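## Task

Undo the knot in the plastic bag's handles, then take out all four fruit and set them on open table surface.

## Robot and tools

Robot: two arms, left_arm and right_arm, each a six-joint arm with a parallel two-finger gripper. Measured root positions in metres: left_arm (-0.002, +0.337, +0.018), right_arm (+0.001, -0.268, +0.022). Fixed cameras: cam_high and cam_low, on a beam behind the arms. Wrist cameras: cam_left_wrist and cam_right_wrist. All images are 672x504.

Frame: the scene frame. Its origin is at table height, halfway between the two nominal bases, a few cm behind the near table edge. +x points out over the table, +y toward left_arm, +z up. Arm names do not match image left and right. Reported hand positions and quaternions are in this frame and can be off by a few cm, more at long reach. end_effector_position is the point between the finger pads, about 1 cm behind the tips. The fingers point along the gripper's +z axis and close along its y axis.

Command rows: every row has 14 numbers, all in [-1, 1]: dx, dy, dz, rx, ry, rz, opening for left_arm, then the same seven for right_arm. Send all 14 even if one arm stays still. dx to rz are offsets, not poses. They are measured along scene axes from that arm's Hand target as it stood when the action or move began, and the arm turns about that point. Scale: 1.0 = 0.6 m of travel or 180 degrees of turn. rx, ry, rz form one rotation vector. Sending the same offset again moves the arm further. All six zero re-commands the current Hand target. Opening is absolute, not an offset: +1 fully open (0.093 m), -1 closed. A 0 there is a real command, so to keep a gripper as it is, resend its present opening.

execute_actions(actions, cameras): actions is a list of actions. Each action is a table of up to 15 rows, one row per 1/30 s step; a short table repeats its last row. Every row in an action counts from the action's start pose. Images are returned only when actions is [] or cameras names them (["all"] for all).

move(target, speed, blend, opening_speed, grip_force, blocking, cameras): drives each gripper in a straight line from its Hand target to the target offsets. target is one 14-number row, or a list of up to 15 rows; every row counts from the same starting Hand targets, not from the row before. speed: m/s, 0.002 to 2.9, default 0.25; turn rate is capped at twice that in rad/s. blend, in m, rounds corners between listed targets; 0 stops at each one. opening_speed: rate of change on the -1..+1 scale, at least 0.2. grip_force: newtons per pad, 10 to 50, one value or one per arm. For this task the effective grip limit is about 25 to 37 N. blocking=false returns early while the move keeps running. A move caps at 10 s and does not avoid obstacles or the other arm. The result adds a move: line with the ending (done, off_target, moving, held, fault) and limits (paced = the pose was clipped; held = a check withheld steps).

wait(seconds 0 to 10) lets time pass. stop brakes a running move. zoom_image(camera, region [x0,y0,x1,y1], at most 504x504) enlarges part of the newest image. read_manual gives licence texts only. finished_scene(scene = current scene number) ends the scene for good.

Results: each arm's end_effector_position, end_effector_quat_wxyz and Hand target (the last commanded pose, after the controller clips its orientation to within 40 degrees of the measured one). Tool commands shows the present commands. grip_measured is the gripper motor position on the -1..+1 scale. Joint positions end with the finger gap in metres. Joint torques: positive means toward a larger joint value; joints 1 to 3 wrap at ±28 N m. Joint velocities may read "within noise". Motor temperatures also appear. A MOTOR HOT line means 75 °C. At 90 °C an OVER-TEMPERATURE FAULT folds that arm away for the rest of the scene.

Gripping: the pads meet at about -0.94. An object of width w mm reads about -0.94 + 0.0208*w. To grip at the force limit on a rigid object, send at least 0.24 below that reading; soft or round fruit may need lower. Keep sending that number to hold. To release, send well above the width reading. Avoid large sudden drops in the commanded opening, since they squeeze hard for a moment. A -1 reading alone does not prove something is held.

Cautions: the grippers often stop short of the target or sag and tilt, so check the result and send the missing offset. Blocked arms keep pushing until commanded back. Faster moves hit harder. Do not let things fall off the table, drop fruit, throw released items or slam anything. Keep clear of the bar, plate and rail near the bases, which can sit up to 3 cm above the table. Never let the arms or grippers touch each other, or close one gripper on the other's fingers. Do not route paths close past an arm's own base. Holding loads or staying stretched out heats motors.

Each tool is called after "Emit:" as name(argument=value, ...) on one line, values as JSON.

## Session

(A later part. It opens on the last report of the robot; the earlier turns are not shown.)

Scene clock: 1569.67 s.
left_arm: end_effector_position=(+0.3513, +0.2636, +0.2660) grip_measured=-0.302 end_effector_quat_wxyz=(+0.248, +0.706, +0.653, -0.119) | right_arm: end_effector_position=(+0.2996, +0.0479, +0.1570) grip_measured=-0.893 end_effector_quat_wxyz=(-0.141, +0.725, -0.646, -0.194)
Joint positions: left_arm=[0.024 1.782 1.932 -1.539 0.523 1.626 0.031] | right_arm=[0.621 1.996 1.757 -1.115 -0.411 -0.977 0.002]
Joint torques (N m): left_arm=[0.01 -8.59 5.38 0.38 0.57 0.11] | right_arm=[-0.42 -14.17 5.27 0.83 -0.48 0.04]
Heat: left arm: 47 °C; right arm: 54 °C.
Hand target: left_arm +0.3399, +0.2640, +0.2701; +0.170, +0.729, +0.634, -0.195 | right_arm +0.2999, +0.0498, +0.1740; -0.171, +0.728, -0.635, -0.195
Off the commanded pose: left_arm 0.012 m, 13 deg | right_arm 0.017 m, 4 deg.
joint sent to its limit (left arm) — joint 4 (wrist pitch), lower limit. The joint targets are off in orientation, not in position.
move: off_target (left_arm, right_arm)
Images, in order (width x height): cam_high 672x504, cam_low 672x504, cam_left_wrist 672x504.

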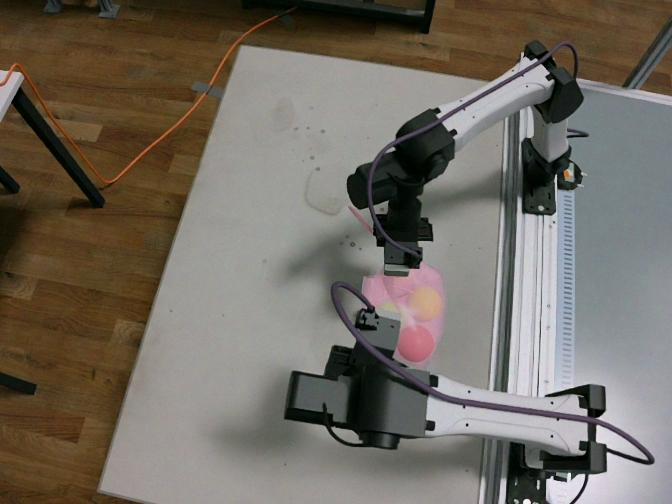

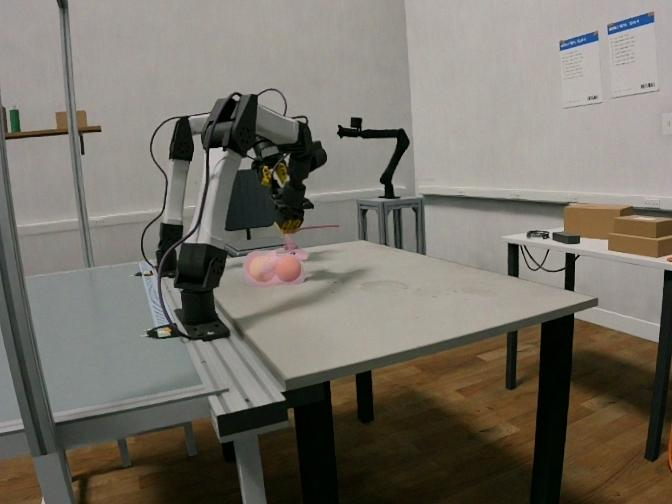

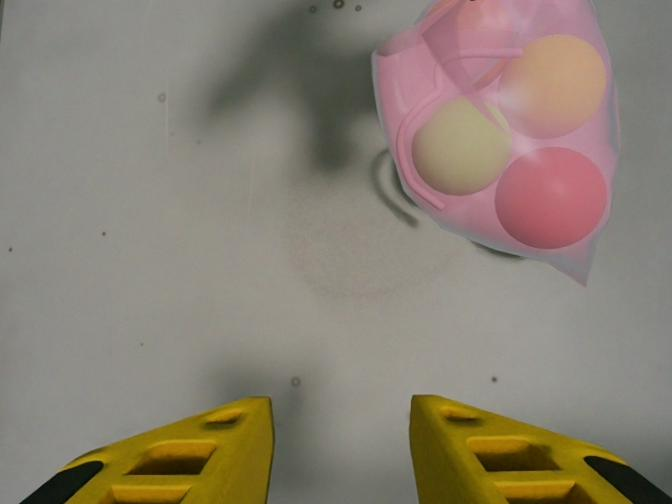

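Emit:
move(target=[0,0,0,0,0,0,-0.3,0.233,-0.267,-0.06,0,0,0,-1], speed=0.1, cameras=["cam_low","cam_high"])

Emit:
zoom_image(camera="cam_low", region=[240, 190, 390, 300])

Scene clock: 1604.97 s.
left_arm: end_effector_position=(+0.3513, +0.2636, +0.2660) grip_measured=-0.302 end_effector_quat_wxyz=(+0.248, +0.706, +0.653, -0.119) | right_arm: end_effector_position=(+0.4387, -0.1129, +0.1404) grip_measured=-0.893 end_effector_quat_wxyz=(-0.172, +0.727, -0.639, -0.187)
Joint positions: left_arm=[0.024 1.782 1.932 -1.539 0.523 1.626 0.031] | right_arm=[0.131 2.308 2.197 -1.418 -0.49 -1.516 0.002]
Joint torques (N m): left_arm=[0.05 -8.65 5.45 0.41 0.59 0.14] | right_arm=[-0.16 -10.26 8.5 0.1 -0.53 0.02]
Motor temperatures (°C): left_arm=[22 42 46 27 22 24 22] | right_arm=[24 59 40 26 25 26 25]
Heat: left arm: 46 °C; right arm: 59 °C.
Hand target: left_arm +0.3399, +0.2640, +0.2701; +0.170, +0.729, +0.634, -0.195 | right_arm +0.4398, -0.1104, +0.1379; -0.170, +0.728, -0.634, -0.195
Off the commanded pose: left_arm 0.012 m, 13 deg | right_arm 0.004 m, 1 deg.
joint sent to its limit (left arm) — joint 4 (wrist pitch), lower limit. The joint targets are off in orientation, not in position.
move: off_target (left_arm)
Images, in order (width x height): cam_high 672x504, cam_low 672x504.

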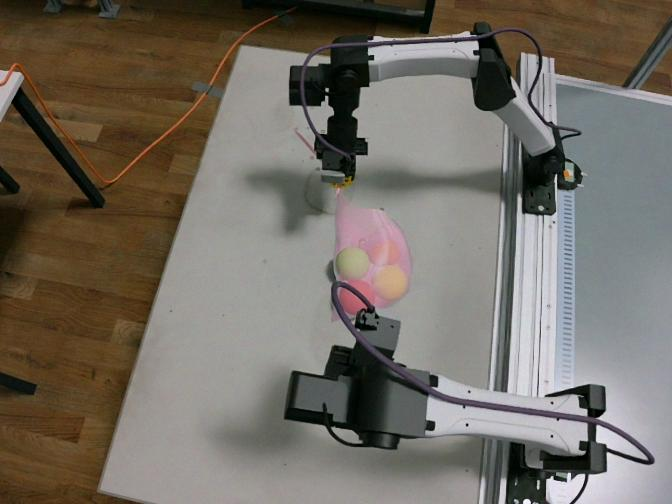

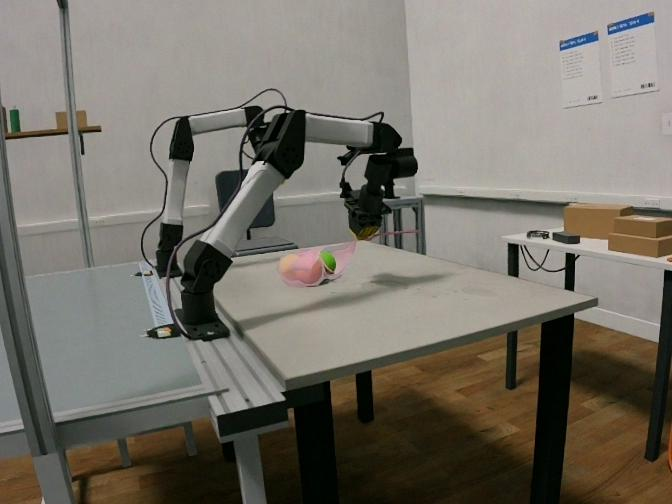

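Scaled by 3.360 from the camera's 672x504 image, which has a finer 960x720 frame.

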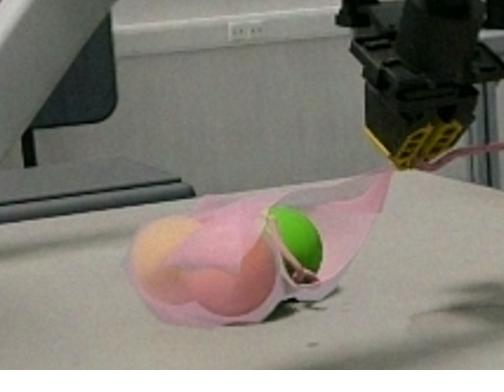

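Emit:
zoom_image(camera="cam_high", region=[310, 170, 430, 330])

Scaled by 3.150 from the camera's 672x504 image, which has a finer 960x720 frame.

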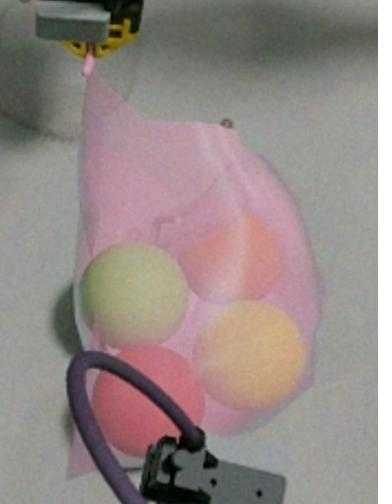

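Emit:
move(target=[[-0.15,0.227,0,0,0,0,-0.3,-0.067,0.15,0.17,0,0,0,-1],[-0.15,0.227,0,0,0,0,-0.3,-0.15,0.35,0.137,0,0,0,-1],[-0.15,0.227,0,0,0,0,-0.3,-0.15,0.433,0.05,0,0,0,-1]], speed=0.1, blend=[0.03,0.03,0], cameras=["cam_low","cam_high","cam_right_wrist"])

Emit:
zoom_image(camera="cam_low", region=[240, 190, 390, 300])

Scene clock: 1621.40 s.
left_arm: end_effector_position=(+0.2611, +0.4011, +0.2717) grip_measured=-0.302 end_effector_quat_wxyz=(+0.251, +0.693, +0.675, +0.026) | right_arm: end_effector_position=(+0.3449, +0.1415, +0.1738) grip_measured=-0.893 end_effector_quat_wxyz=(-0.163, +0.728, -0.634, -0.201)
Joint positions: left_arm=[0.524 1.414 1.591 -1.541 0.472 2.073 0.031] | right_arm=[0.708 2.493 2.626 -1.409 -0.412 -0.896 0.002]
Joint torques (N m): left_arm=[0.06 -5.23 5.49 0.45 0.23 0.15] | right_arm=[0.4 -11.64 7.75 0.95 -0.23 0.24]
Motor temperatures (°C): left_arm=[22 41 45 27 22 24 22] | right_arm=[24 62 40 26 25 26 25]
Heat: left arm: 45 °C; right arm: 62 °C.
Hand target: left_arm +0.2499, +0.4001, +0.2702; +0.170, +0.729, +0.634, -0.195 | right_arm +0.3499, +0.1494, +0.1679; -0.170, +0.728, -0.635, -0.195
Off the commanded pose: left_arm 0.011 m, 28 deg | right_arm 0.011 m, 1 deg.
joint sent to its limit (left arm) — joint 4 (wrist pitch), lower limit. The joint targets are off in orientation, not in position.
move: off_target (left_arm, right_arm)
Images, in order (width x height): cam_high 672x504, cam_low 672x504, cam_right_wrist 672x504.

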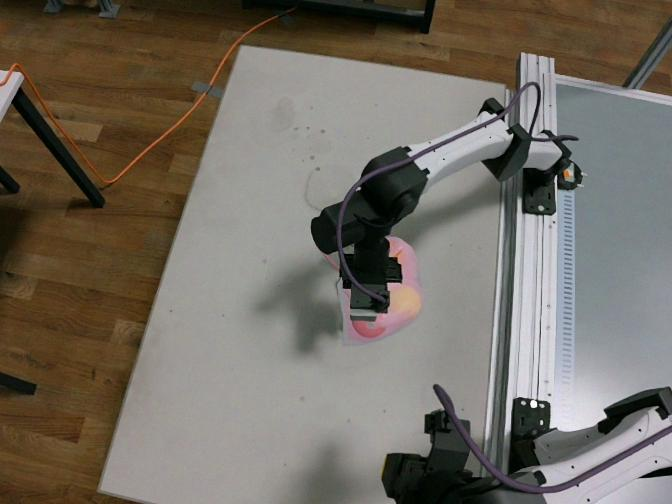

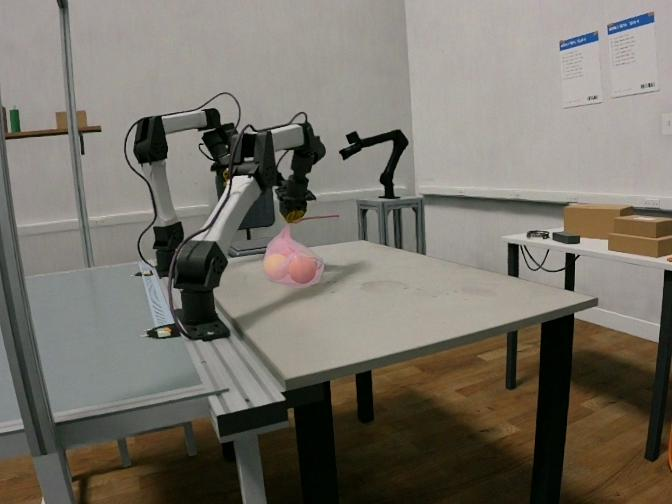

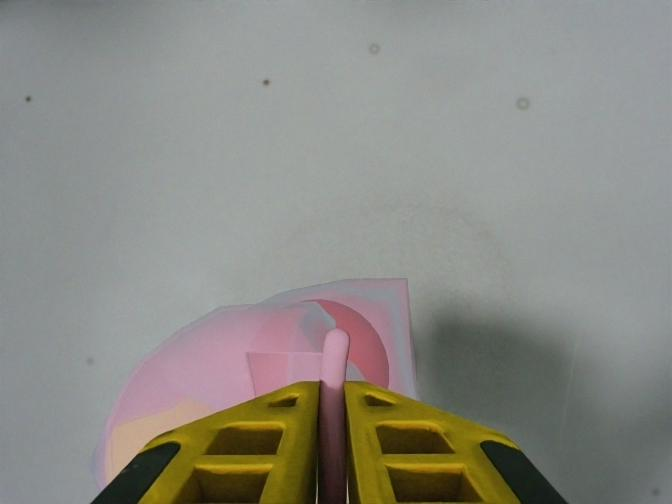

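Scaled by 3.360 from the camera's 672x504 image, which has a finer 960x720 frame.

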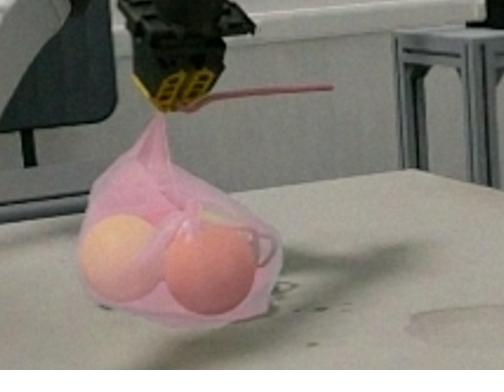

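Emit:
move(target=[[0,0,0,0,0,0,-0.3,-0.033,0.05,-0.16,0,0,0,-1],[0,0,0,0,0,0,-0.3,-0.033,0.05,-0.165,0,0,0,-0.2],[0,0,0,0,0,0,-0.3,0,-0.2,0.06,0,0,0,-0.2]], speed=0.1, opening_speed=0.6, cameras=["cam_low","cam_high","cam_right_wrist"])

Emit:
zoom_image(camera="cam_low", region=[240, 210, 370, 300])

Scene clock: 1636.87 s.
left_arm: end_effector_position=(+0.2611, +0.4011, +0.2717) grip_measured=-0.302 end_effector_quat_wxyz=(+0.251, +0.693, +0.675, +0.026) | right_arm: end_effector_position=(+0.3521, +0.0292, +0.1765) grip_measured=-0.202 end_effector_quat_wxyz=(-0.144, +0.724, -0.645, -0.196)
Joint positions: left_arm=[0.524 1.414 1.591 -1.541 0.472 2.073 0.031] | right_arm=[0.51 2.161 2.088 -1.323 -0.438 -1.094 0.035]
Joint torques (N m): left_arm=[0.13 -5.27 5.5 0.42 0.2 0.13] | right_arm=[-0.34 -15.08 8.88 0.32 -0.53 0.04]
Motor temperatures (°C): left_arm=[22 37 45 27 22 24 22] | right_arm=[24 67 40 26 25 26 25]
Heat: left arm: 45 °C; right arm: 67 °C.
Hand target: left_arm +0.2499, +0.4001, +0.2702; +0.170, +0.729, +0.634, -0.195 | right_arm +0.3499, +0.0293, +0.2039; -0.170, +0.728, -0.635, -0.195
Off the commanded pose: left_arm 0.011 m, 28 deg | right_arm 0.028 m, 3 deg.
joint sent to its limit (left arm) — joint 4 (wrist pitch), lower limit. The joint targets are off in orientation, not in position.
move: off_target (left_arm, right_arm)
Images, in order (width x height): cam_high 672x504, cam_low 672x504, cam_right_wrist 672x504.

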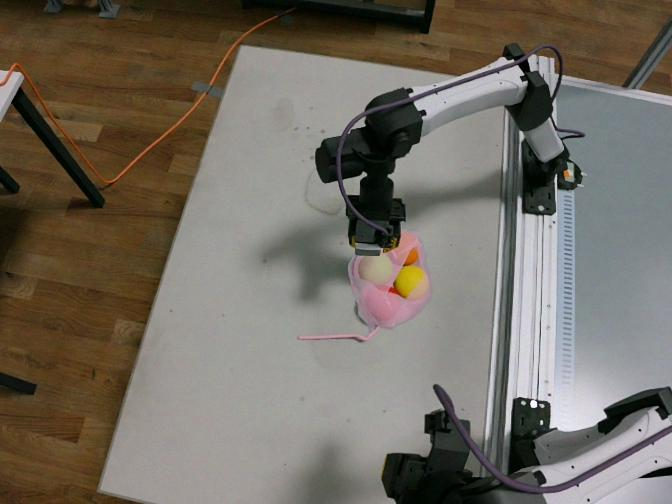

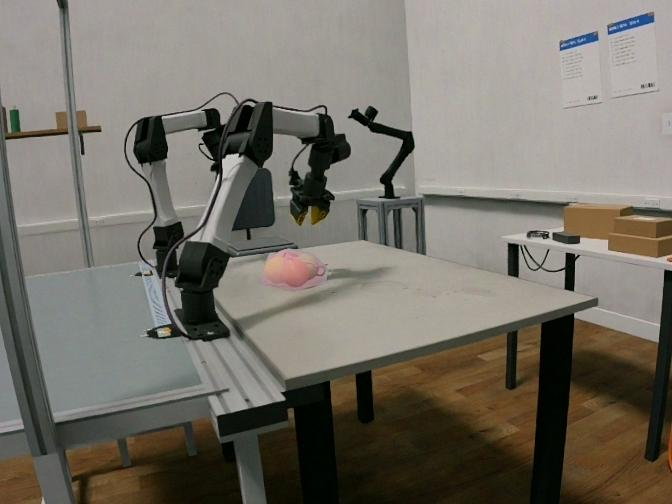

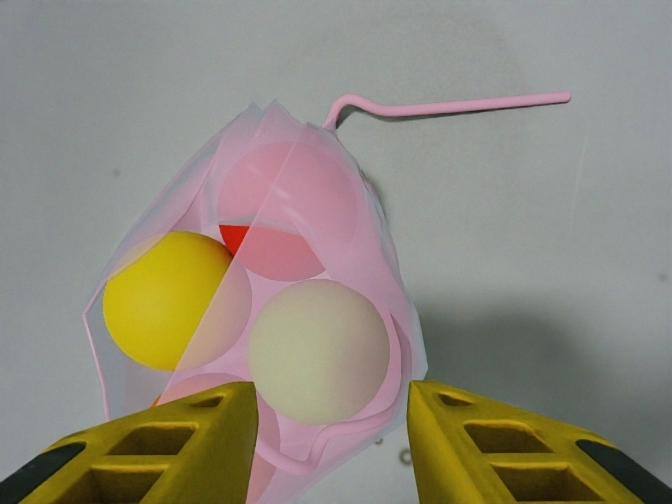

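Scaled by 3.877 from the camera's 672x504 image, which has a finer 960x720 frame.

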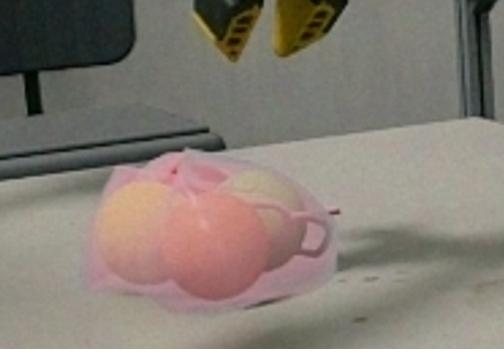

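Emit:
move(target=[[0,-0.25,-0.05,0,0,0.2,-0.3,-0.183,-0.382,-0.023,0,0,0,-0.2],[-0.043,-0.578,-0.18,0,0,0.489,1,-0.183,-0.382,-0.033,0,0,0,-0.2]], speed=0.2, cameras=["cam_left_wrist","cam_high"])

Scene clock: 1671.03 s.
left_arm: end_effector_position=(+0.2205, +0.0582, +0.1562) grip_measured=+1.000 end_effector_quat_wxyz=(+0.247, +0.090, +0.965, -0.021) | right_arm: end_effector_position=(+0.2416, -0.2002, +0.1804) grip_measured=-0.202 end_effector_quat_wxyz=(-0.157, +0.726, -0.638, -0.201)
Joint positions: left_arm=[-1.089 1.599 1.269 -0.92 -0.405 -0.836 0.093] | right_arm=[-0.074 1.53 1.305 -1.457 -0.483 -1.759 0.035]
Joint torques (N m): left_arm=[-0.65 -5.19 9.84 1.01 -0.61 -0.1] | right_arm=[-0.83 -7.69 4.72 0.06 -0.54 0.03]
Motor temperatures (°C): left_arm=[22 34 45 27 22 24 22] | right_arm=[24 72 41 25 25 26 25]
Heat: left arm: 45 °C; right arm: 72 °C. Fold the right arm in close to its base, or ease its load, before you think long.
Hand target: left_arm +0.2242, +0.0533, +0.1621; +0.257, +0.084, +0.962, -0.022 | right_arm +0.2402, -0.1998, +0.1841; -0.171, +0.728, -0.634, -0.195
Off the commanded pose: left_arm 0.009 m, 1 deg | right_arm 0.004 m, 2 deg.
MOTOR HOT: joint 2 (shoulder) of the right arm reports 72 °C; the controller's stop level is 90 °C. To cool a motor, set the load down, stop pushing, or move to a pose that needs little force.
move: done
Images, in order (width x height): cam_high 672x504, cam_left_wrist 672x504.

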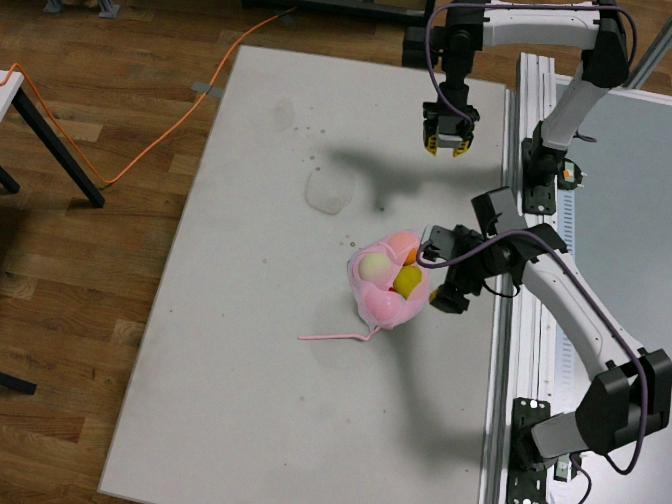

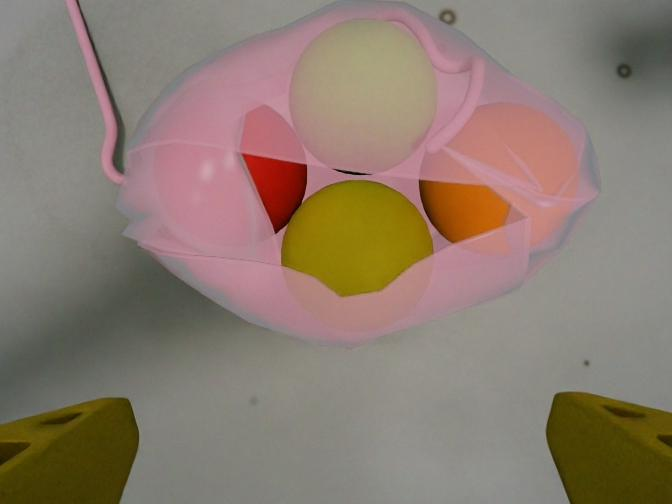

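Emit:
move(target=[0.08,-0.028,-0.037,0.0193,0.1094,0,0.81,-0.1,-0.067,-0.04,0,0,0,-0.2], speed=0.12, cameras=["cam_left_wrist"])

Scene clock: 1736.00 s.
left_arm: end_effector_position=(+0.2744, +0.0364, +0.1397) grip_measured=+0.812 end_effector_quat_wxyz=(+0.101, +0.080, +0.992, -0.010) | right_arm: end_effector_position=(+0.1872, -0.2382, +0.1597) grip_measured=-0.202 end_effector_quat_wxyz=(-0.177, +0.726, -0.635, -0.197)
Joint positions: left_arm=[-0.892 1.955 1.718 -1.182 -0.149 -0.72 0.084] | right_arm=[-0.296 1.353 1.06 -1.477 -0.478 -2.006 0.035]
Joint torques (N m): left_arm=[0.02 -7.39 9.48 0.41 0.06 0.16] | right_arm=[-0.94 -5.46 4.72 -0.33 -0.26 -0.01]
Motor temperatures (°C): left_arm=[22 33 49 27 22 24 22] | right_arm=[24 53 37 25 25 26 24]
Heat: left arm: 49 °C; right arm: 53 °C.
Hand target: left_arm +0.2723, +0.0365, +0.1401; +0.086, +0.087, +0.992, -0.007 | right_arm +0.1802, -0.2401, +0.1601; -0.171, +0.728, -0.635, -0.195
Off the commanded pose: left_arm 0.002 m, 2 deg | right_arm 0.007 m, 1 deg.
MOTOR HOT: cleared for the motors of the right arm.
move: done
Images, in order (width x height): cam_left_wrist 672x504.

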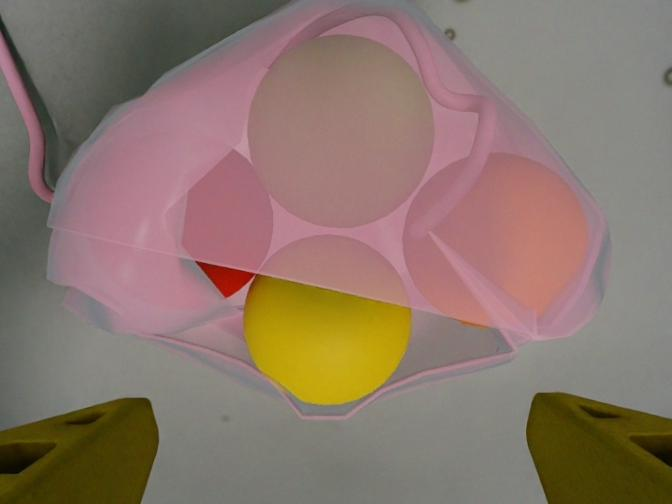

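Emit:
move(target=[[-0.0305,0.0125,-0.033,0,0,0,0.9,0,0,0,0,0,0,-0.2],[-0.0305,0.0125,-0.147,0,0,0,0.9,0,0,0,0,0,0,-0.2]], speed=0.07, blend=[0.005,0], cameras=["cam_left_wrist"])

Scene clock: 1750.07 s.
left_arm: end_effector_position=(+0.2555, +0.0496, +0.0594) grip_measured=+0.898 end_effector_quat_wxyz=(+0.089, +0.088, +0.992, +0.002) | right_arm: end_effector_position=(+0.1872, -0.2382, +0.1597) grip_measured=-0.202 end_effector_quat_wxyz=(-0.177, +0.726, -0.635, -0.197)
Joint positions: left_arm=[-0.906 1.948 1.389 -0.894 -0.149 -0.72 0.088] | right_arm=[-0.296 1.353 1.06 -1.477 -0.478 -2.007 0.035]
Joint torques (N m): left_arm=[-0.59 -7.35 5.71 1.01 0.01 -0.07] | right_arm=[-1.1 -5.46 4.67 -0.33 -0.25 0.02]
Heat: left arm: 49 °C; right arm: 52 °C.
Hand target: left_arm +0.2540, +0.0440, +0.0519; +0.086, +0.087, +0.992, -0.007 | right_arm +0.1802, -0.2401, +0.1601; -0.171, +0.728, -0.635, -0.195
Off the commanded pose: left_arm 0.009 m, 1 deg | right_arm 0.007 m, 1 deg.
move: done
Images, in order (width x height): cam_left_wrist 672x504.

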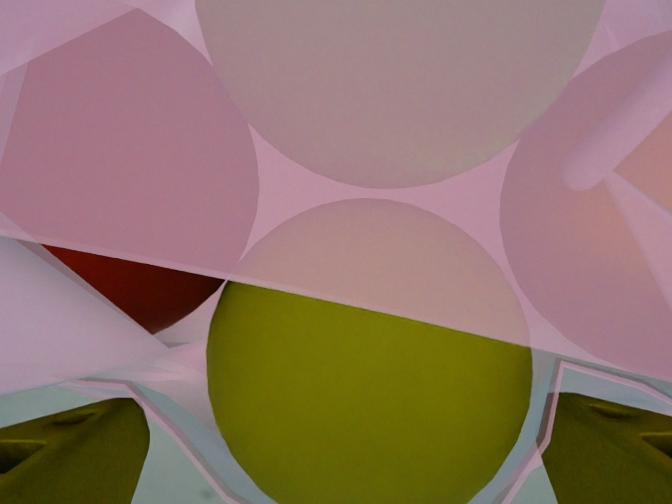

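Emit:
move(target=[[0,0,0.15,0,0,0,0.9,0,0,0,0,0,0,-0.2],[0.0617,-0.0493,0.185,-0.0328,-0.0774,-0.1436,-0.5,0,0,0,0,0,0,-0.2]], speed=0.15, blend=[0.02,0], cameras=["cam_left_wrist"])

Scene clock: 1771.30 s.
left_arm: end_effector_position=(+0.2881, +0.0188, +0.1534) grip_measured=-0.498 end_effector_quat_wxyz=(+0.188, +0.300, +0.934, -0.046) | right_arm: end_effector_position=(+0.1872, -0.2382, +0.1597) grip_measured=-0.202 end_effector_quat_wxyz=(-0.177, +0.726, -0.635, -0.197)
Joint positions: left_arm=[-0.892 1.845 1.573 -0.932 -0.144 -0.242 0.021] | right_arm=[-0.296 1.353 1.06 -1.477 -0.478 -2.007 0.035]
Joint torques (N m): left_arm=[0.28 -10.14 6.24 1.59 0.09 0.18] | right_arm=[-0.98 -5.45 4.7 -0.32 -0.25 0]
Heat: left arm: 47 °C; right arm: 51 °C.
Hand target: left_arm +0.2910, +0.0145, +0.1629; +0.206, +0.302, +0.929, -0.066 | right_arm +0.1802, -0.2401, +0.1601; -0.171, +0.728, -0.635, -0.195
Off the commanded pose: left_arm 0.011 m, 3 deg | right_arm 0.007 m, 1 deg.
move: off_target (left_arm); target 2's new opening was sent with left_arm's hand 0.011 m and 3 deg from that target
Images, in order (width x height): cam_left_wrist 672x504.

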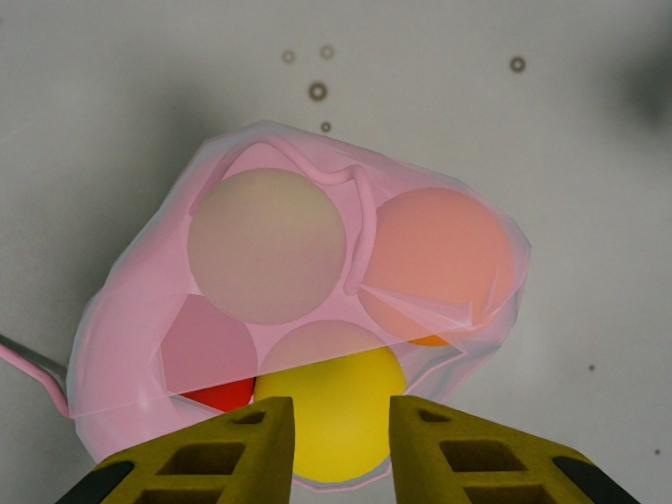

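Emit:
move(target=[0.0417,-0.0608,-0.1423,0,0,0,-0.68,0,0,0,0,0,0,-0.2], speed=0.07, cameras=["cam_left_wrist"])

Scene clock: 1785.97 s.
left_arm: end_effector_position=(+0.3155, -0.0172, +0.0862) grip_measured=-0.678 end_effector_quat_wxyz=(+0.207, +0.297, +0.930, -0.058) | right_arm: end_effector_position=(+0.1872, -0.2382, +0.1597) grip_measured=-0.202 end_effector_quat_wxyz=(-0.177, +0.726, -0.635, -0.197)
Joint positions: left_arm=[-0.892 2.018 1.523 -0.662 -0.144 -0.242 0.013] | right_arm=[-0.296 1.353 1.06 -1.477 -0.478 -2.007 0.035]
Joint torques (N m): left_arm=[-0.12 -8.02 6.49 1.63 0.07 0.11] | right_arm=[-0.96 -5.44 4.67 -0.3 -0.24 0.05]
Motor temperatures (°C): left_arm=[22 39 47 29 22 24 22] | right_arm=[24 50 37 24 25 26 24]
Heat: left arm: 47 °C; right arm: 50 °C.
Hand target: left_arm +0.3161, -0.0220, +0.0775; +0.206, +0.301, +0.929, -0.066 | right_arm +0.1802, -0.2401, +0.1601; -0.171, +0.728, -0.635, -0.195
Off the commanded pose: left_arm 0.010 m, 1 deg | right_arm 0.007 m, 1 deg.
move: done
Images, in order (width x height): cam_left_wrist 672x504.

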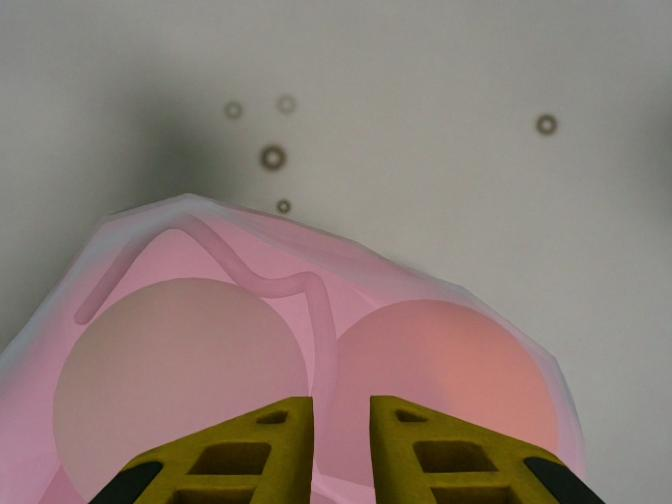

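Emit:
move(target=[[0,0,0.06,0,0,0,-0.65,0,0,0,0,0,0,-0.2],[0.0457,0.0073,0.03,0.0064,0.0278,0.2554,-0.65,0,0,0,0,0,0,-0.2]], speed=0.15, blend=[0.02,0], cameras=["cam_left_wrist"])

Scene clock: 1808.53 s.
left_arm: end_effector_position=(+0.3444, -0.0198, +0.0966) grip_measured=-0.652 end_effector_quat_wxyz=(+0.172, -0.083, +0.982, +0.000) | right_arm: end_effector_position=(+0.1872, -0.2382, +0.1597) grip_measured=-0.202 end_effector_quat_wxyz=(-0.177, +0.726, -0.635, -0.197)
Joint positions: left_arm=[-0.903 2.307 2.065 -1.135 -0.304 -1.042 0.014] | right_arm=[-0.296 1.353 1.06 -1.477 -0.478 -2.007 0.035]
Joint torques (N m): left_arm=[-0.61 -9.5 9.55 0.44 -0.58 -0.14] | right_arm=[-0.98 -5.48 4.71 -0.31 -0.24 0.05]
Heat: left arm: 47 °C; right arm: 49 °C.
Hand target: left_arm +0.3433, -0.0177, +0.0954; +0.172, -0.086, +0.981, +0.016 | right_arm +0.1802, -0.2401, +0.1601; -0.171, +0.728, -0.635, -0.195
Off the commanded pose: left_arm 0.003 m, 2 deg | right_arm 0.007 m, 1 deg.
move: done; blend cut to 0.0179 m at target 1
Images, in order (width x height): cam_left_wrist 672x504.

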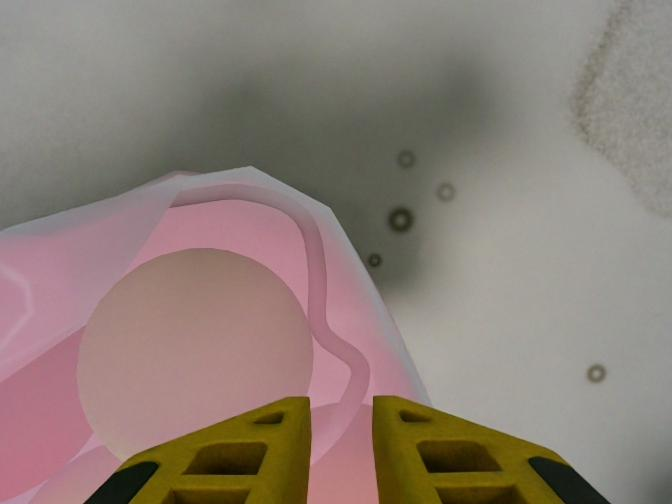

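Emit:
move(target=[0.0295,0.017,-0.1023,0,0,0,-0.65,0,0,0,0,0,0,-0.2], speed=0.07, cameras=["cam_left_wrist"])

Scene clock: 1815.30 s.
left_arm: end_effector_position=(+0.3585, -0.0099, +0.0471) grip_measured=-0.652 end_effector_quat_wxyz=(+0.170, -0.091, +0.981, +0.007) | right_arm: end_effector_position=(+0.1872, -0.2382, +0.1597) grip_measured=-0.202 end_effector_quat_wxyz=(-0.177, +0.726, -0.635, -0.197)
Joint positions: left_arm=[-0.866 2.346 1.938 -0.972 -0.304 -1.023 0.014] | right_arm=[-0.296 1.353 1.06 -1.477 -0.478 -2.007 0.035]
Joint torques (N m): left_arm=[0.05 -9.62 5.68 1.05 -0.45 0.18] | right_arm=[-0.96 -5.6 4.63 -0.32 -0.25 0.03]
Heat: left arm: 47 °C; right arm: 49 °C.
Hand target: left_arm +0.3610, -0.0076, +0.0341; +0.172, -0.086, +0.981, +0.016 | right_arm +0.1802, -0.2401, +0.1601; -0.171, +0.728, -0.635, -0.195
Off the commanded pose: left_arm 0.013 m, 1 deg | right_arm 0.007 m, 1 deg.
move: off_target (left_arm)
Images, in order (width x height): cam_left_wrist 672x504.

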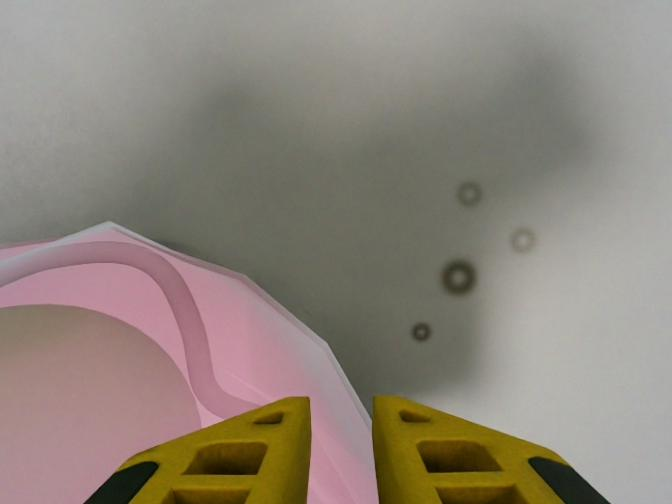

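Emit:
move(target=[0,0,0.12,0,0,0,-0.65,0,0,0,0,0,0,-0.2], speed=0.12, cameras=["cam_left_wrist"])

Scene clock: 1822.97 s.
left_arm: end_effector_position=(+0.3606, -0.0111, +0.0966) grip_measured=-0.652 end_effector_quat_wxyz=(+0.169, -0.090, +0.981, +0.009) | right_arm: end_effector_position=(+0.1872, -0.2382, +0.1597) grip_measured=-0.202 end_effector_quat_wxyz=(-0.177, +0.726, -0.635, -0.197)
Joint positions: left_arm=[-0.866 2.346 2.136 -1.176 -0.304 -1.022 0.014] | right_arm=[-0.296 1.353 1.06 -1.477 -0.478 -2.007 0.035]
Joint torques (N m): left_arm=[-0.17 -11.66 9.31 0.42 -0.45 0.14] | right_arm=[-0.96 -5.41 4.63 -0.32 -0.27 0.04]
Heat: left arm: 47 °C; right arm: 48 °C.
Hand target: left_arm +0.3610, -0.0076, +0.1060; +0.172, -0.086, +0.981, +0.016 | right_arm +0.1802, -0.2401, +0.1601; -0.171, +0.728, -0.635, -0.195
Off the commanded pose: left_arm 0.010 m, 1 deg | right_arm 0.007 m, 1 deg.
move: done
Images, in order (width x height): cam_left_wrist 672x504.

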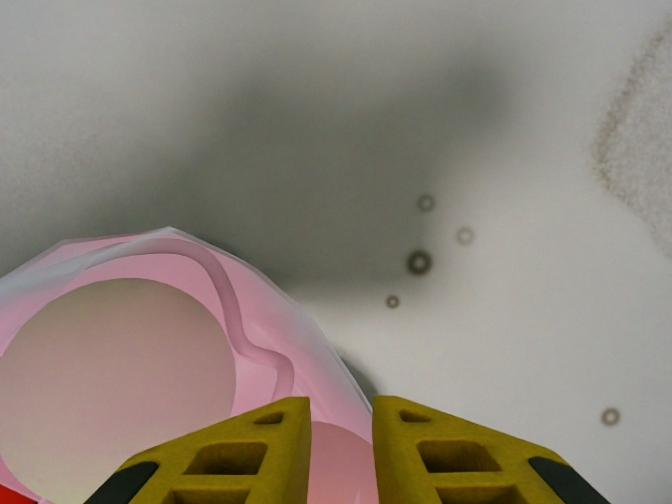

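Emit:
move(target=[[0,0,0.06,0,0,0,-0.65,0,0,0,0,0,0,-0.2],[-0.168,0.121,0.073,0,0.0557,-0.1107,0.7,0,0,0,0,0,0,-0.2]], speed=0.15, blend=[0.02,0], cameras=["cam_left_wrist"])

Scene clock: 1842.23 s.
left_arm: end_effector_position=(+0.2595, +0.0699, +0.1450) grip_measured=+0.698 end_effector_quat_wxyz=(+0.078, +0.082, +0.993, +0.014) | right_arm: end_effector_position=(+0.1872, -0.2382, +0.1597) grip_measured=-0.202 end_effector_quat_wxyz=(-0.177, +0.726, -0.635, -0.197)
Joint positions: left_arm=[-0.866 1.875 1.64 -1.245 -0.147 -0.697 0.079] | right_arm=[-0.296 1.353 1.06 -1.477 -0.478 -2.007 0.035]
Joint torques (N m): left_arm=[-0.2 -9.7 5.86 0.91 0.05 0.17] | right_arm=[-1.03 -5.56 4.88 -0.34 -0.25 0.02]
Motor temperatures (°C): left_arm=[22 44 48 28 22 24 22] | right_arm=[24 48 36 24 25 26 24]
Heat: left arm: 48 °C; right arm: 48 °C.
Hand target: left_arm +0.2602, +0.0651, +0.1499; +0.087, +0.087, +0.992, -0.007 | right_arm +0.1802, -0.2401, +0.1601; -0.171, +0.728, -0.635, -0.195
Off the commanded pose: left_arm 0.007 m, 3 deg | right_arm 0.007 m, 1 deg.
move: off_target (left_arm); blend cut to 0.0181 m at target 1; target 2's new opening was sent with left_arm's hand 0.007 m and 3 deg from that target
Images, in order (width x height): cam_left_wrist 672x504.

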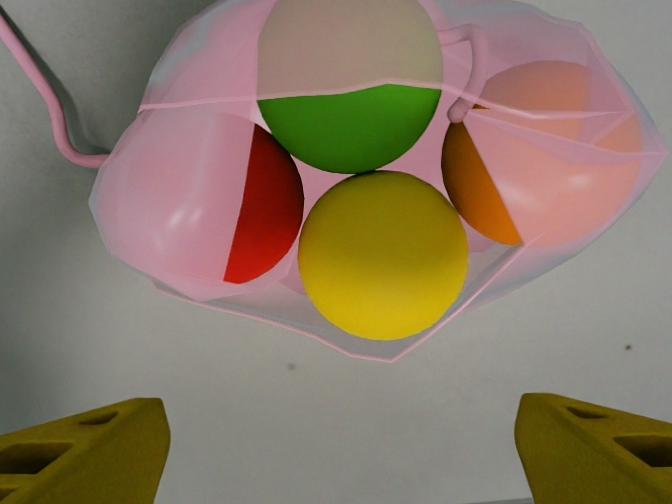

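Emit:
move(target=[0.003,-0.0378,-0.1,0,0,0.0667,0.807,0,0,0,0,0,0,-0.2], speed=0.1, cameras=["cam_left_wrist"])

Scene clock: 1855.60 s.
left_arm: end_effector_position=(+0.2607, +0.0466, +0.0966) grip_measured=+0.805 end_effector_quat_wxyz=(+0.080, -0.015, +0.997, +0.003) | right_arm: end_effector_position=(+0.1872, -0.2382, +0.1597) grip_measured=-0.202 end_effector_quat_wxyz=(-0.177, +0.726, -0.635, -0.197)
Joint positions: left_arm=[-0.9 1.958 1.559 -1.08 -0.147 -0.925 0.084] | right_arm=[-0.296 1.353 1.06 -1.477 -0.478 -2.007 0.035]
Joint torques (N m): left_arm=[-0.79 -7.57 5.93 0.9 -0.31 -0.11] | right_arm=[-1.14 -5.53 4.7 -0.31 -0.26 0.01]
Heat: left arm: 46 °C; right arm: 48 °C.
Hand target: left_arm +0.2621, +0.0423, +0.0900; +0.087, -0.018, +0.996, +0.002 | right_arm +0.1802, -0.2401, +0.1601; -0.171, +0.728, -0.635, -0.195
Off the commanded pose: left_arm 0.008 m, 1 deg | right_arm 0.007 m, 1 deg.
move: done
Images, in order (width x height): cam_left_wrist 672x504.

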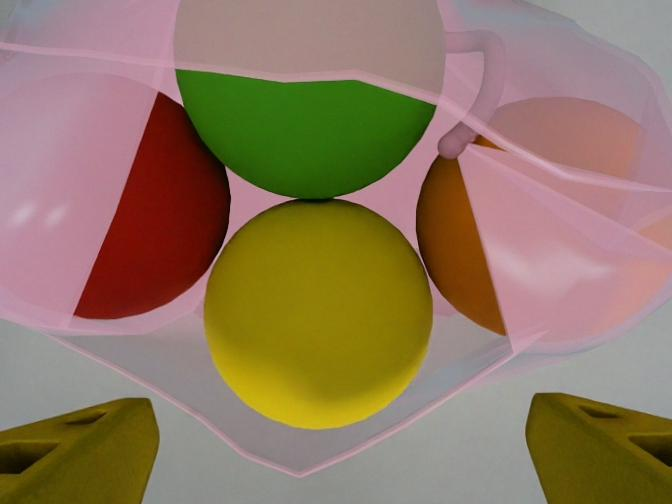

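Emit:
move(target=[[-0.002,0.0117,-0.02,0,0,0,0.85,0,0,0,0,0,0,-0.2],[-0.0027,0.0117,-0.083,0,0,0,0.85,0,0,0,0,0,0,-0.2]], speed=0.07, blend=[0.004,0], cameras=["cam_left_wrist"])

Scene clock: 1864.43 s.
left_arm: end_effector_position=(+0.2567, +0.0504, +0.0481) grip_measured=+0.848 end_effector_quat_wxyz=(+0.080, -0.015, +0.997, +0.002) | right_arm: end_effector_position=(+0.1872, -0.2382, +0.1597) grip_measured=-0.202 end_effector_quat_wxyz=(-0.177, +0.726, -0.635, -0.197)
Joint positions: left_arm=[-0.9 1.983 1.395 -0.889 -0.147 -0.925 0.086] | right_arm=[-0.296 1.353 1.06 -1.477 -0.478 -2.007 0.035]
Joint torques (N m): left_arm=[-0.13 -7.38 5.55 0.91 -0.3 0.01] | right_arm=[-1.02 -5.42 4.62 -0.31 -0.23 0.06]
Heat: left arm: 45 °C; right arm: 47 °C.
Hand target: left_arm +0.2604, +0.0494, +0.0401; +0.087, -0.018, +0.996, +0.002 | right_arm +0.1802, -0.2401, +0.1601; -0.171, +0.728, -0.635, -0.195
Off the commanded pose: left_arm 0.009 m, 1 deg | right_arm 0.007 m, 1 deg.
move: done
Images, in order (width x height): cam_left_wrist 672x504.

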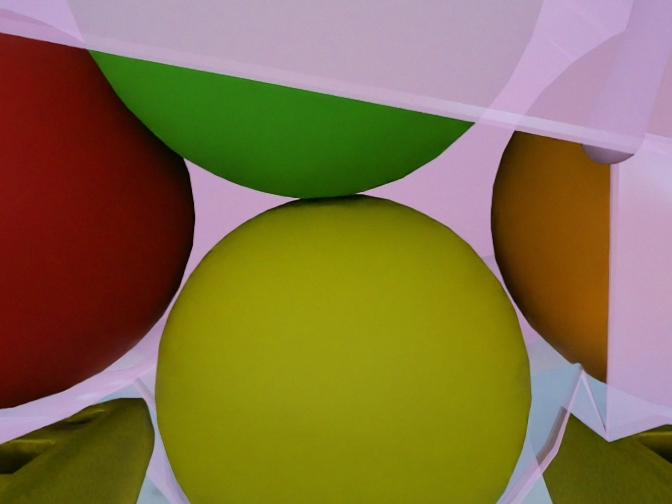

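Emit:
move(target=[[0.002,0.002,0.07,0,0,0,0.85,0,0,0,0,0,0,-0.2],[0.02,0.002,0.07,0,0,0,0.85,0,0,0,0,0,0,-0.2],[0.021,0.002,0.0,0,0,0,0.85,0,0,0,0,0,0,-0.2]], speed=0.07, blend=[0.004,0.004,0], cameras=["cam_left_wrist"])

Scene clock: 1872.47 s.
left_arm: end_effector_position=(+0.2686, +0.0515, +0.0479) grip_measured=+0.848 end_effector_quat_wxyz=(+0.081, -0.021, +0.996, +0.003) | right_arm: end_effector_position=(+0.1872, -0.2382, +0.1597) grip_measured=-0.202 end_effector_quat_wxyz=(-0.177, +0.726, -0.635, -0.197)
Joint positions: left_arm=[-0.875 2.007 1.429 -0.897 -0.147 -0.912 0.086] | right_arm=[-0.296 1.353 1.06 -1.477 -0.478 -2.007 0.035]
Joint torques (N m): left_arm=[0.14 -7.58 5.71 0.86 -0.26 0.18] | right_arm=[-1.06 -5.55 4.66 -0.3 -0.21 0.07]
Heat: left arm: 45 °C; right arm: 47 °C.
Hand target: left_arm +0.2731, +0.0506, +0.0402; +0.087, -0.018, +0.996, +0.002 | right_arm +0.1802, -0.2401, +0.1601; -0.171, +0.728, -0.635, -0.195
Off the commanded pose: left_arm 0.009 m, 1 deg | right_arm 0.007 m, 1 deg.
move: done
Images, in order (width x height): cam_left_wrist 672x504.

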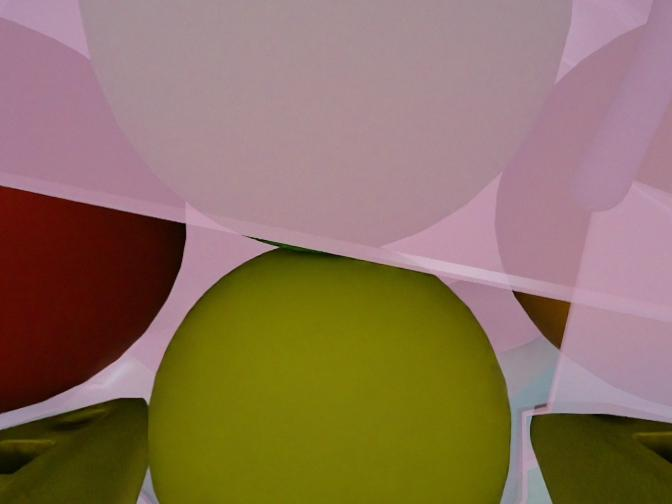

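Emit:
move(target=[[0,0,0.11,0,0,0,0.85,0,0,0,0,0,0,-0.2],[-0.0035,-0.002,0.1,0,0,-0.511,0.81,0,0,0,0,0,0,-0.2]], speed=0.15, blend=[0.01,0], cameras=["cam_left_wrist"])

Scene clock: 1892.93 s.
left_arm: end_effector_position=(+0.2706, +0.0515, +0.0988) grip_measured=+0.812 end_effector_quat_wxyz=(+0.067, +0.701, +0.708, -0.051) | right_arm: end_effector_position=(+0.1872, -0.2382, +0.1597) grip_measured=-0.202 end_effector_quat_wxyz=(-0.177, +0.726, -0.635, -0.197)
Joint positions: left_arm=[-0.774 1.931 1.53 -1.035 0.087 0.78 0.084] | right_arm=[-0.296 1.353 1.06 -1.477 -0.478 -2.007 0.035]
Joint torques (N m): left_arm=[0.18 -7.16 9.28 0.47 0.4 0.19] | right_arm=[-1.06 -5.5 4.72 -0.32 -0.25 0]
Heat: left arm: 45 °C; right arm: 47 °C.
Hand target: left_arm +0.2709, +0.0494, +0.1001; +0.062, +0.704, +0.705, -0.061 | right_arm +0.1802, -0.2401, +0.1601; -0.171, +0.728, -0.635, -0.195
Off the commanded pose: left_arm 0.003 m, 1 deg | right_arm 0.007 m, 1 deg.
move: done
Images, in order (width x height): cam_left_wrist 672x504.

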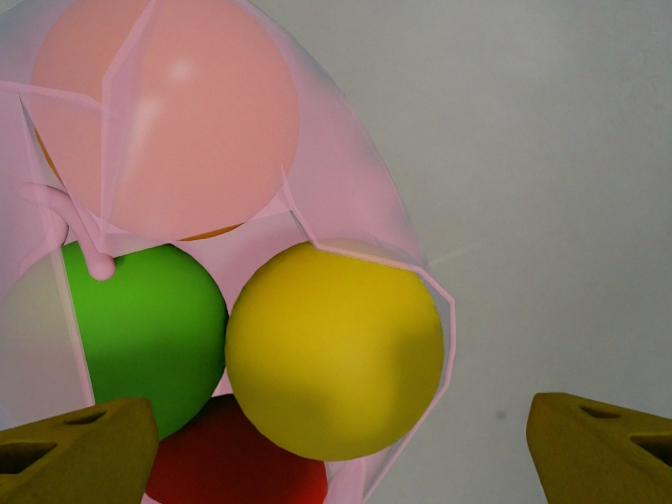

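Emit:
move(target=[[0,0,0.05,0,0,0,-0.55,0,0,0,0,0,0,-0.2],[-0.0465,-0.0357,0.015,-0.0535,-0.0184,0.2106,-0.55,0,0,0,0,0,0,-0.2]], speed=0.12, blend=[0.01,0], cameras=["cam_left_wrist"])

Scene clock: 1917.10 s.
left_arm: end_effector_position=(+0.2399, +0.0330, +0.1013) grip_measured=-0.548 end_effector_quat_wxyz=(+0.130, +0.436, +0.887, -0.070) | right_arm: end_effector_position=(+0.1872, -0.2382, +0.1597) grip_measured=-0.202 end_effector_quat_wxyz=(-0.177, +0.726, -0.635, -0.197)
Joint positions: left_arm=[-0.902 1.771 1.301 -0.804 -0.002 0.012 0.019] | right_arm=[-0.296 1.353 1.06 -1.477 -0.478 -2.007 0.035]
Joint torques (N m): left_arm=[-0.83 -9.33 6 1.44 -0.15 -0.09] | right_arm=[-0.94 -5.56 4.75 -0.33 -0.22 0.06]
Heat: left arm: 47 °C; right arm: 46 °C.
Hand target: left_arm +0.2429, +0.0280, +0.1090; +0.156, +0.431, +0.885, -0.076 | right_arm +0.1802, -0.2401, +0.1601; -0.171, +0.728, -0.635, -0.195
Off the commanded pose: left_arm 0.010 m, 3 deg | right_arm 0.007 m, 1 deg.
move: off_target (left_arm)
Images, in order (width x height): cam_left_wrist 672x504.

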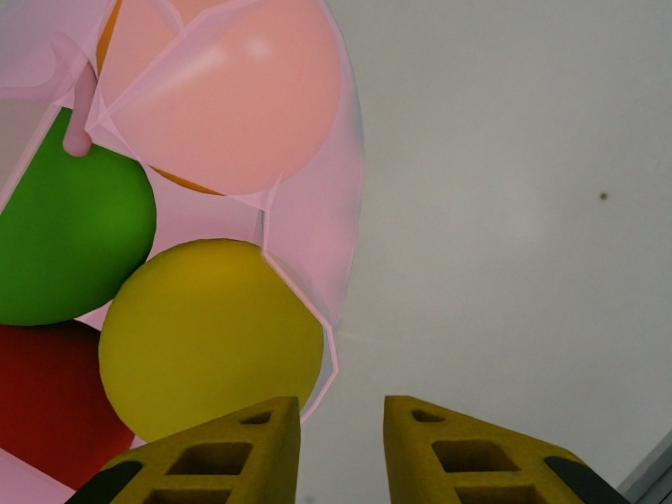

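Emit:
move(target=[-0.0067,-0.005,-0.069,0,0,0,-0.6,0,0,0,0,0,0,-0.2], speed=0.06, cameras=["cam_left_wrist"])

Scene clock: 1927.67 s.
left_arm: end_effector_position=(+0.2369, +0.0293, +0.0728) grip_measured=-0.598 end_effector_quat_wxyz=(+0.146, +0.435, +0.885, -0.077) | right_arm: end_effector_position=(+0.1872, -0.2382, +0.1597) grip_measured=-0.202 end_effector_quat_wxyz=(-0.177, +0.726, -0.635, -0.197)
Joint positions: left_arm=[-0.915 1.78 1.182 -0.643 -0.007 0 0.016] | right_arm=[-0.296 1.353 1.06 -1.477 -0.478 -2.007 0.035]
Joint torques (N m): left_arm=[-0.83 -6.42 6.08 1.56 -0.19 -0.11] | right_arm=[-0.9 -5.61 4.64 -0.32 -0.21 0.04]
Heat: left arm: 46 °C; right arm: 46 °C.
Hand target: left_arm +0.2390, +0.0249, +0.0677; +0.156, +0.431, +0.885, -0.076 | right_arm +0.1802, -0.2401, +0.1601; -0.171, +0.728, -0.635, -0.195
Off the commanded pose: left_arm 0.007 m, 1 deg | right_arm 0.007 m, 1 deg.
move: done
Images, in order (width x height): cam_left_wrist 672x504.

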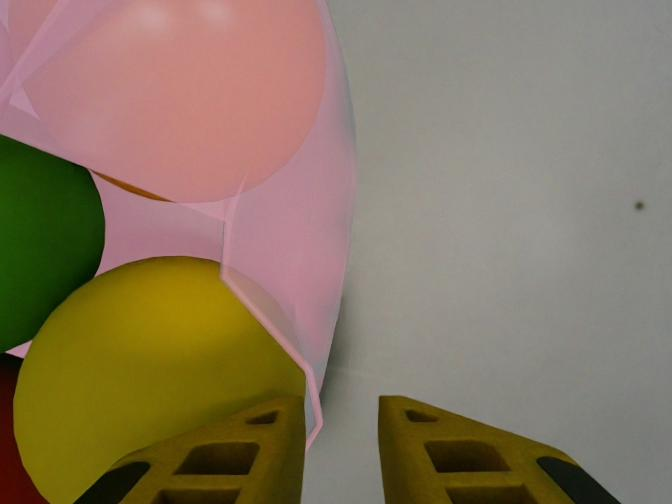

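Emit:
move(target=[[0,0,-0.008,0,0,0,-1,0,0,0,0,0,0,-0.2],[-0.05,-0.015,-0.008,0,0,0,-1,0,0,0,0,0,0,-0.2],[-0.083,-0.025,-0.055,0,0,0,-1,0,0,0,0,0,0,-0.2]], speed=0.06, blend=[0,0.01,0], cameras=["cam_left_wrist"])

Scene clock: 1934.33 s.
left_arm: end_effector_position=(+0.1876, +0.0133, +0.0404) grip_measured=-0.988 end_effector_quat_wxyz=(+0.147, +0.436, +0.885, -0.077) | right_arm: end_effector_position=(+0.1872, -0.2382, +0.1597) grip_measured=-0.202 end_effector_quat_wxyz=(-0.177, +0.726, -0.635, -0.197)
Joint positions: left_arm=[-1.066 1.786 1.045 -0.504 -0.057 -0.142 0] | right_arm=[-0.296 1.353 1.06 -1.477 -0.478 -2.007 0.035]
Joint torques (N m): left_arm=[-0.75 -5.94 5.72 1.52 -0.25 -0.1] | right_arm=[-1.06 -5.59 4.74 -0.35 -0.24 0.07]
Heat: left arm: 45 °C; right arm: 46 °C.
Hand target: left_arm +0.1893, +0.0100, +0.0347; +0.156, +0.431, +0.885, -0.076 | right_arm +0.1802, -0.2401, +0.1601; -0.171, +0.728, -0.635, -0.195
Off the commanded pose: left_arm 0.007 m, 1 deg | right_arm 0.007 m, 1 deg.
move: done
Images, in order (width x height): cam_left_wrist 672x504.

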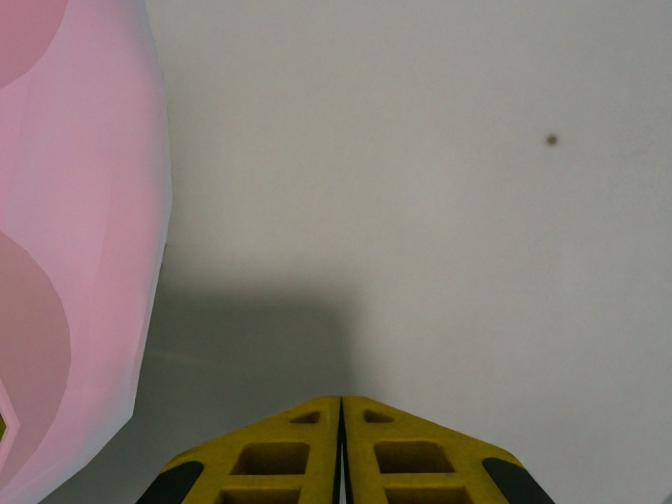

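Emit:
move(target=[[0,0,0.13,0,0,0,-1,0,0,0,0,0,0,-0.2],[0.0728,0.0717,0.1505,0.0535,0.0184,-0.2105,-1,0,0,0,0,0,0,-0.2]], speed=0.15, blend=[0.02,0], cameras=["cam_left_wrist"])

Scene clock: 1974.87 s.
left_arm: end_effector_position=(+0.2349, +0.0535, +0.1229) grip_measured=-0.988 end_effector_quat_wxyz=(+0.073, +0.700, +0.708, -0.052) | right_arm: end_effector_position=(+0.1872, -0.2382, +0.1597) grip_measured=-0.202 end_effector_quat_wxyz=(-0.177, +0.726, -0.635, -0.197)
Joint positions: left_arm=[-0.843 1.808 1.462 -1.073 0.078 0.709 0] | right_arm=[-0.296 1.353 1.06 -1.477 -0.478 -2.007 0.035]
Joint torques (N m): left_arm=[0.24 -6.38 9.46 0.44 0.4 0.13] | right_arm=[-0.87 -5.39 4.66 -0.29 -0.23 0.02]
Motor temperatures (°C): left_arm=[22 38 45 30 22 24 22] | right_arm=[24 45 35 24 25 26 24]
Heat: left arm: 45 °C; right arm: 45 °C.
Hand target: left_arm +0.2330, +0.0530, +0.1250; +0.062, +0.704, +0.705, -0.061 | right_arm +0.1802, -0.2401, +0.1601; -0.171, +0.728, -0.635, -0.195
Off the commanded pose: left_arm 0.003 m, 2 deg | right_arm 0.007 m, 1 deg.
move: done
Images, in order (width x height): cam_left_wrist 672x504.

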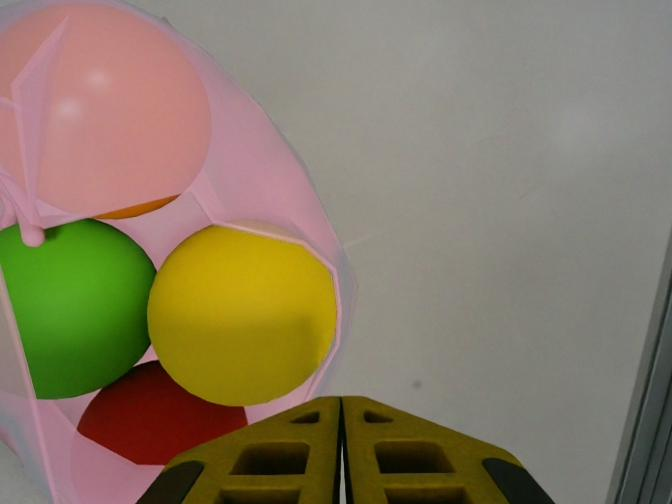

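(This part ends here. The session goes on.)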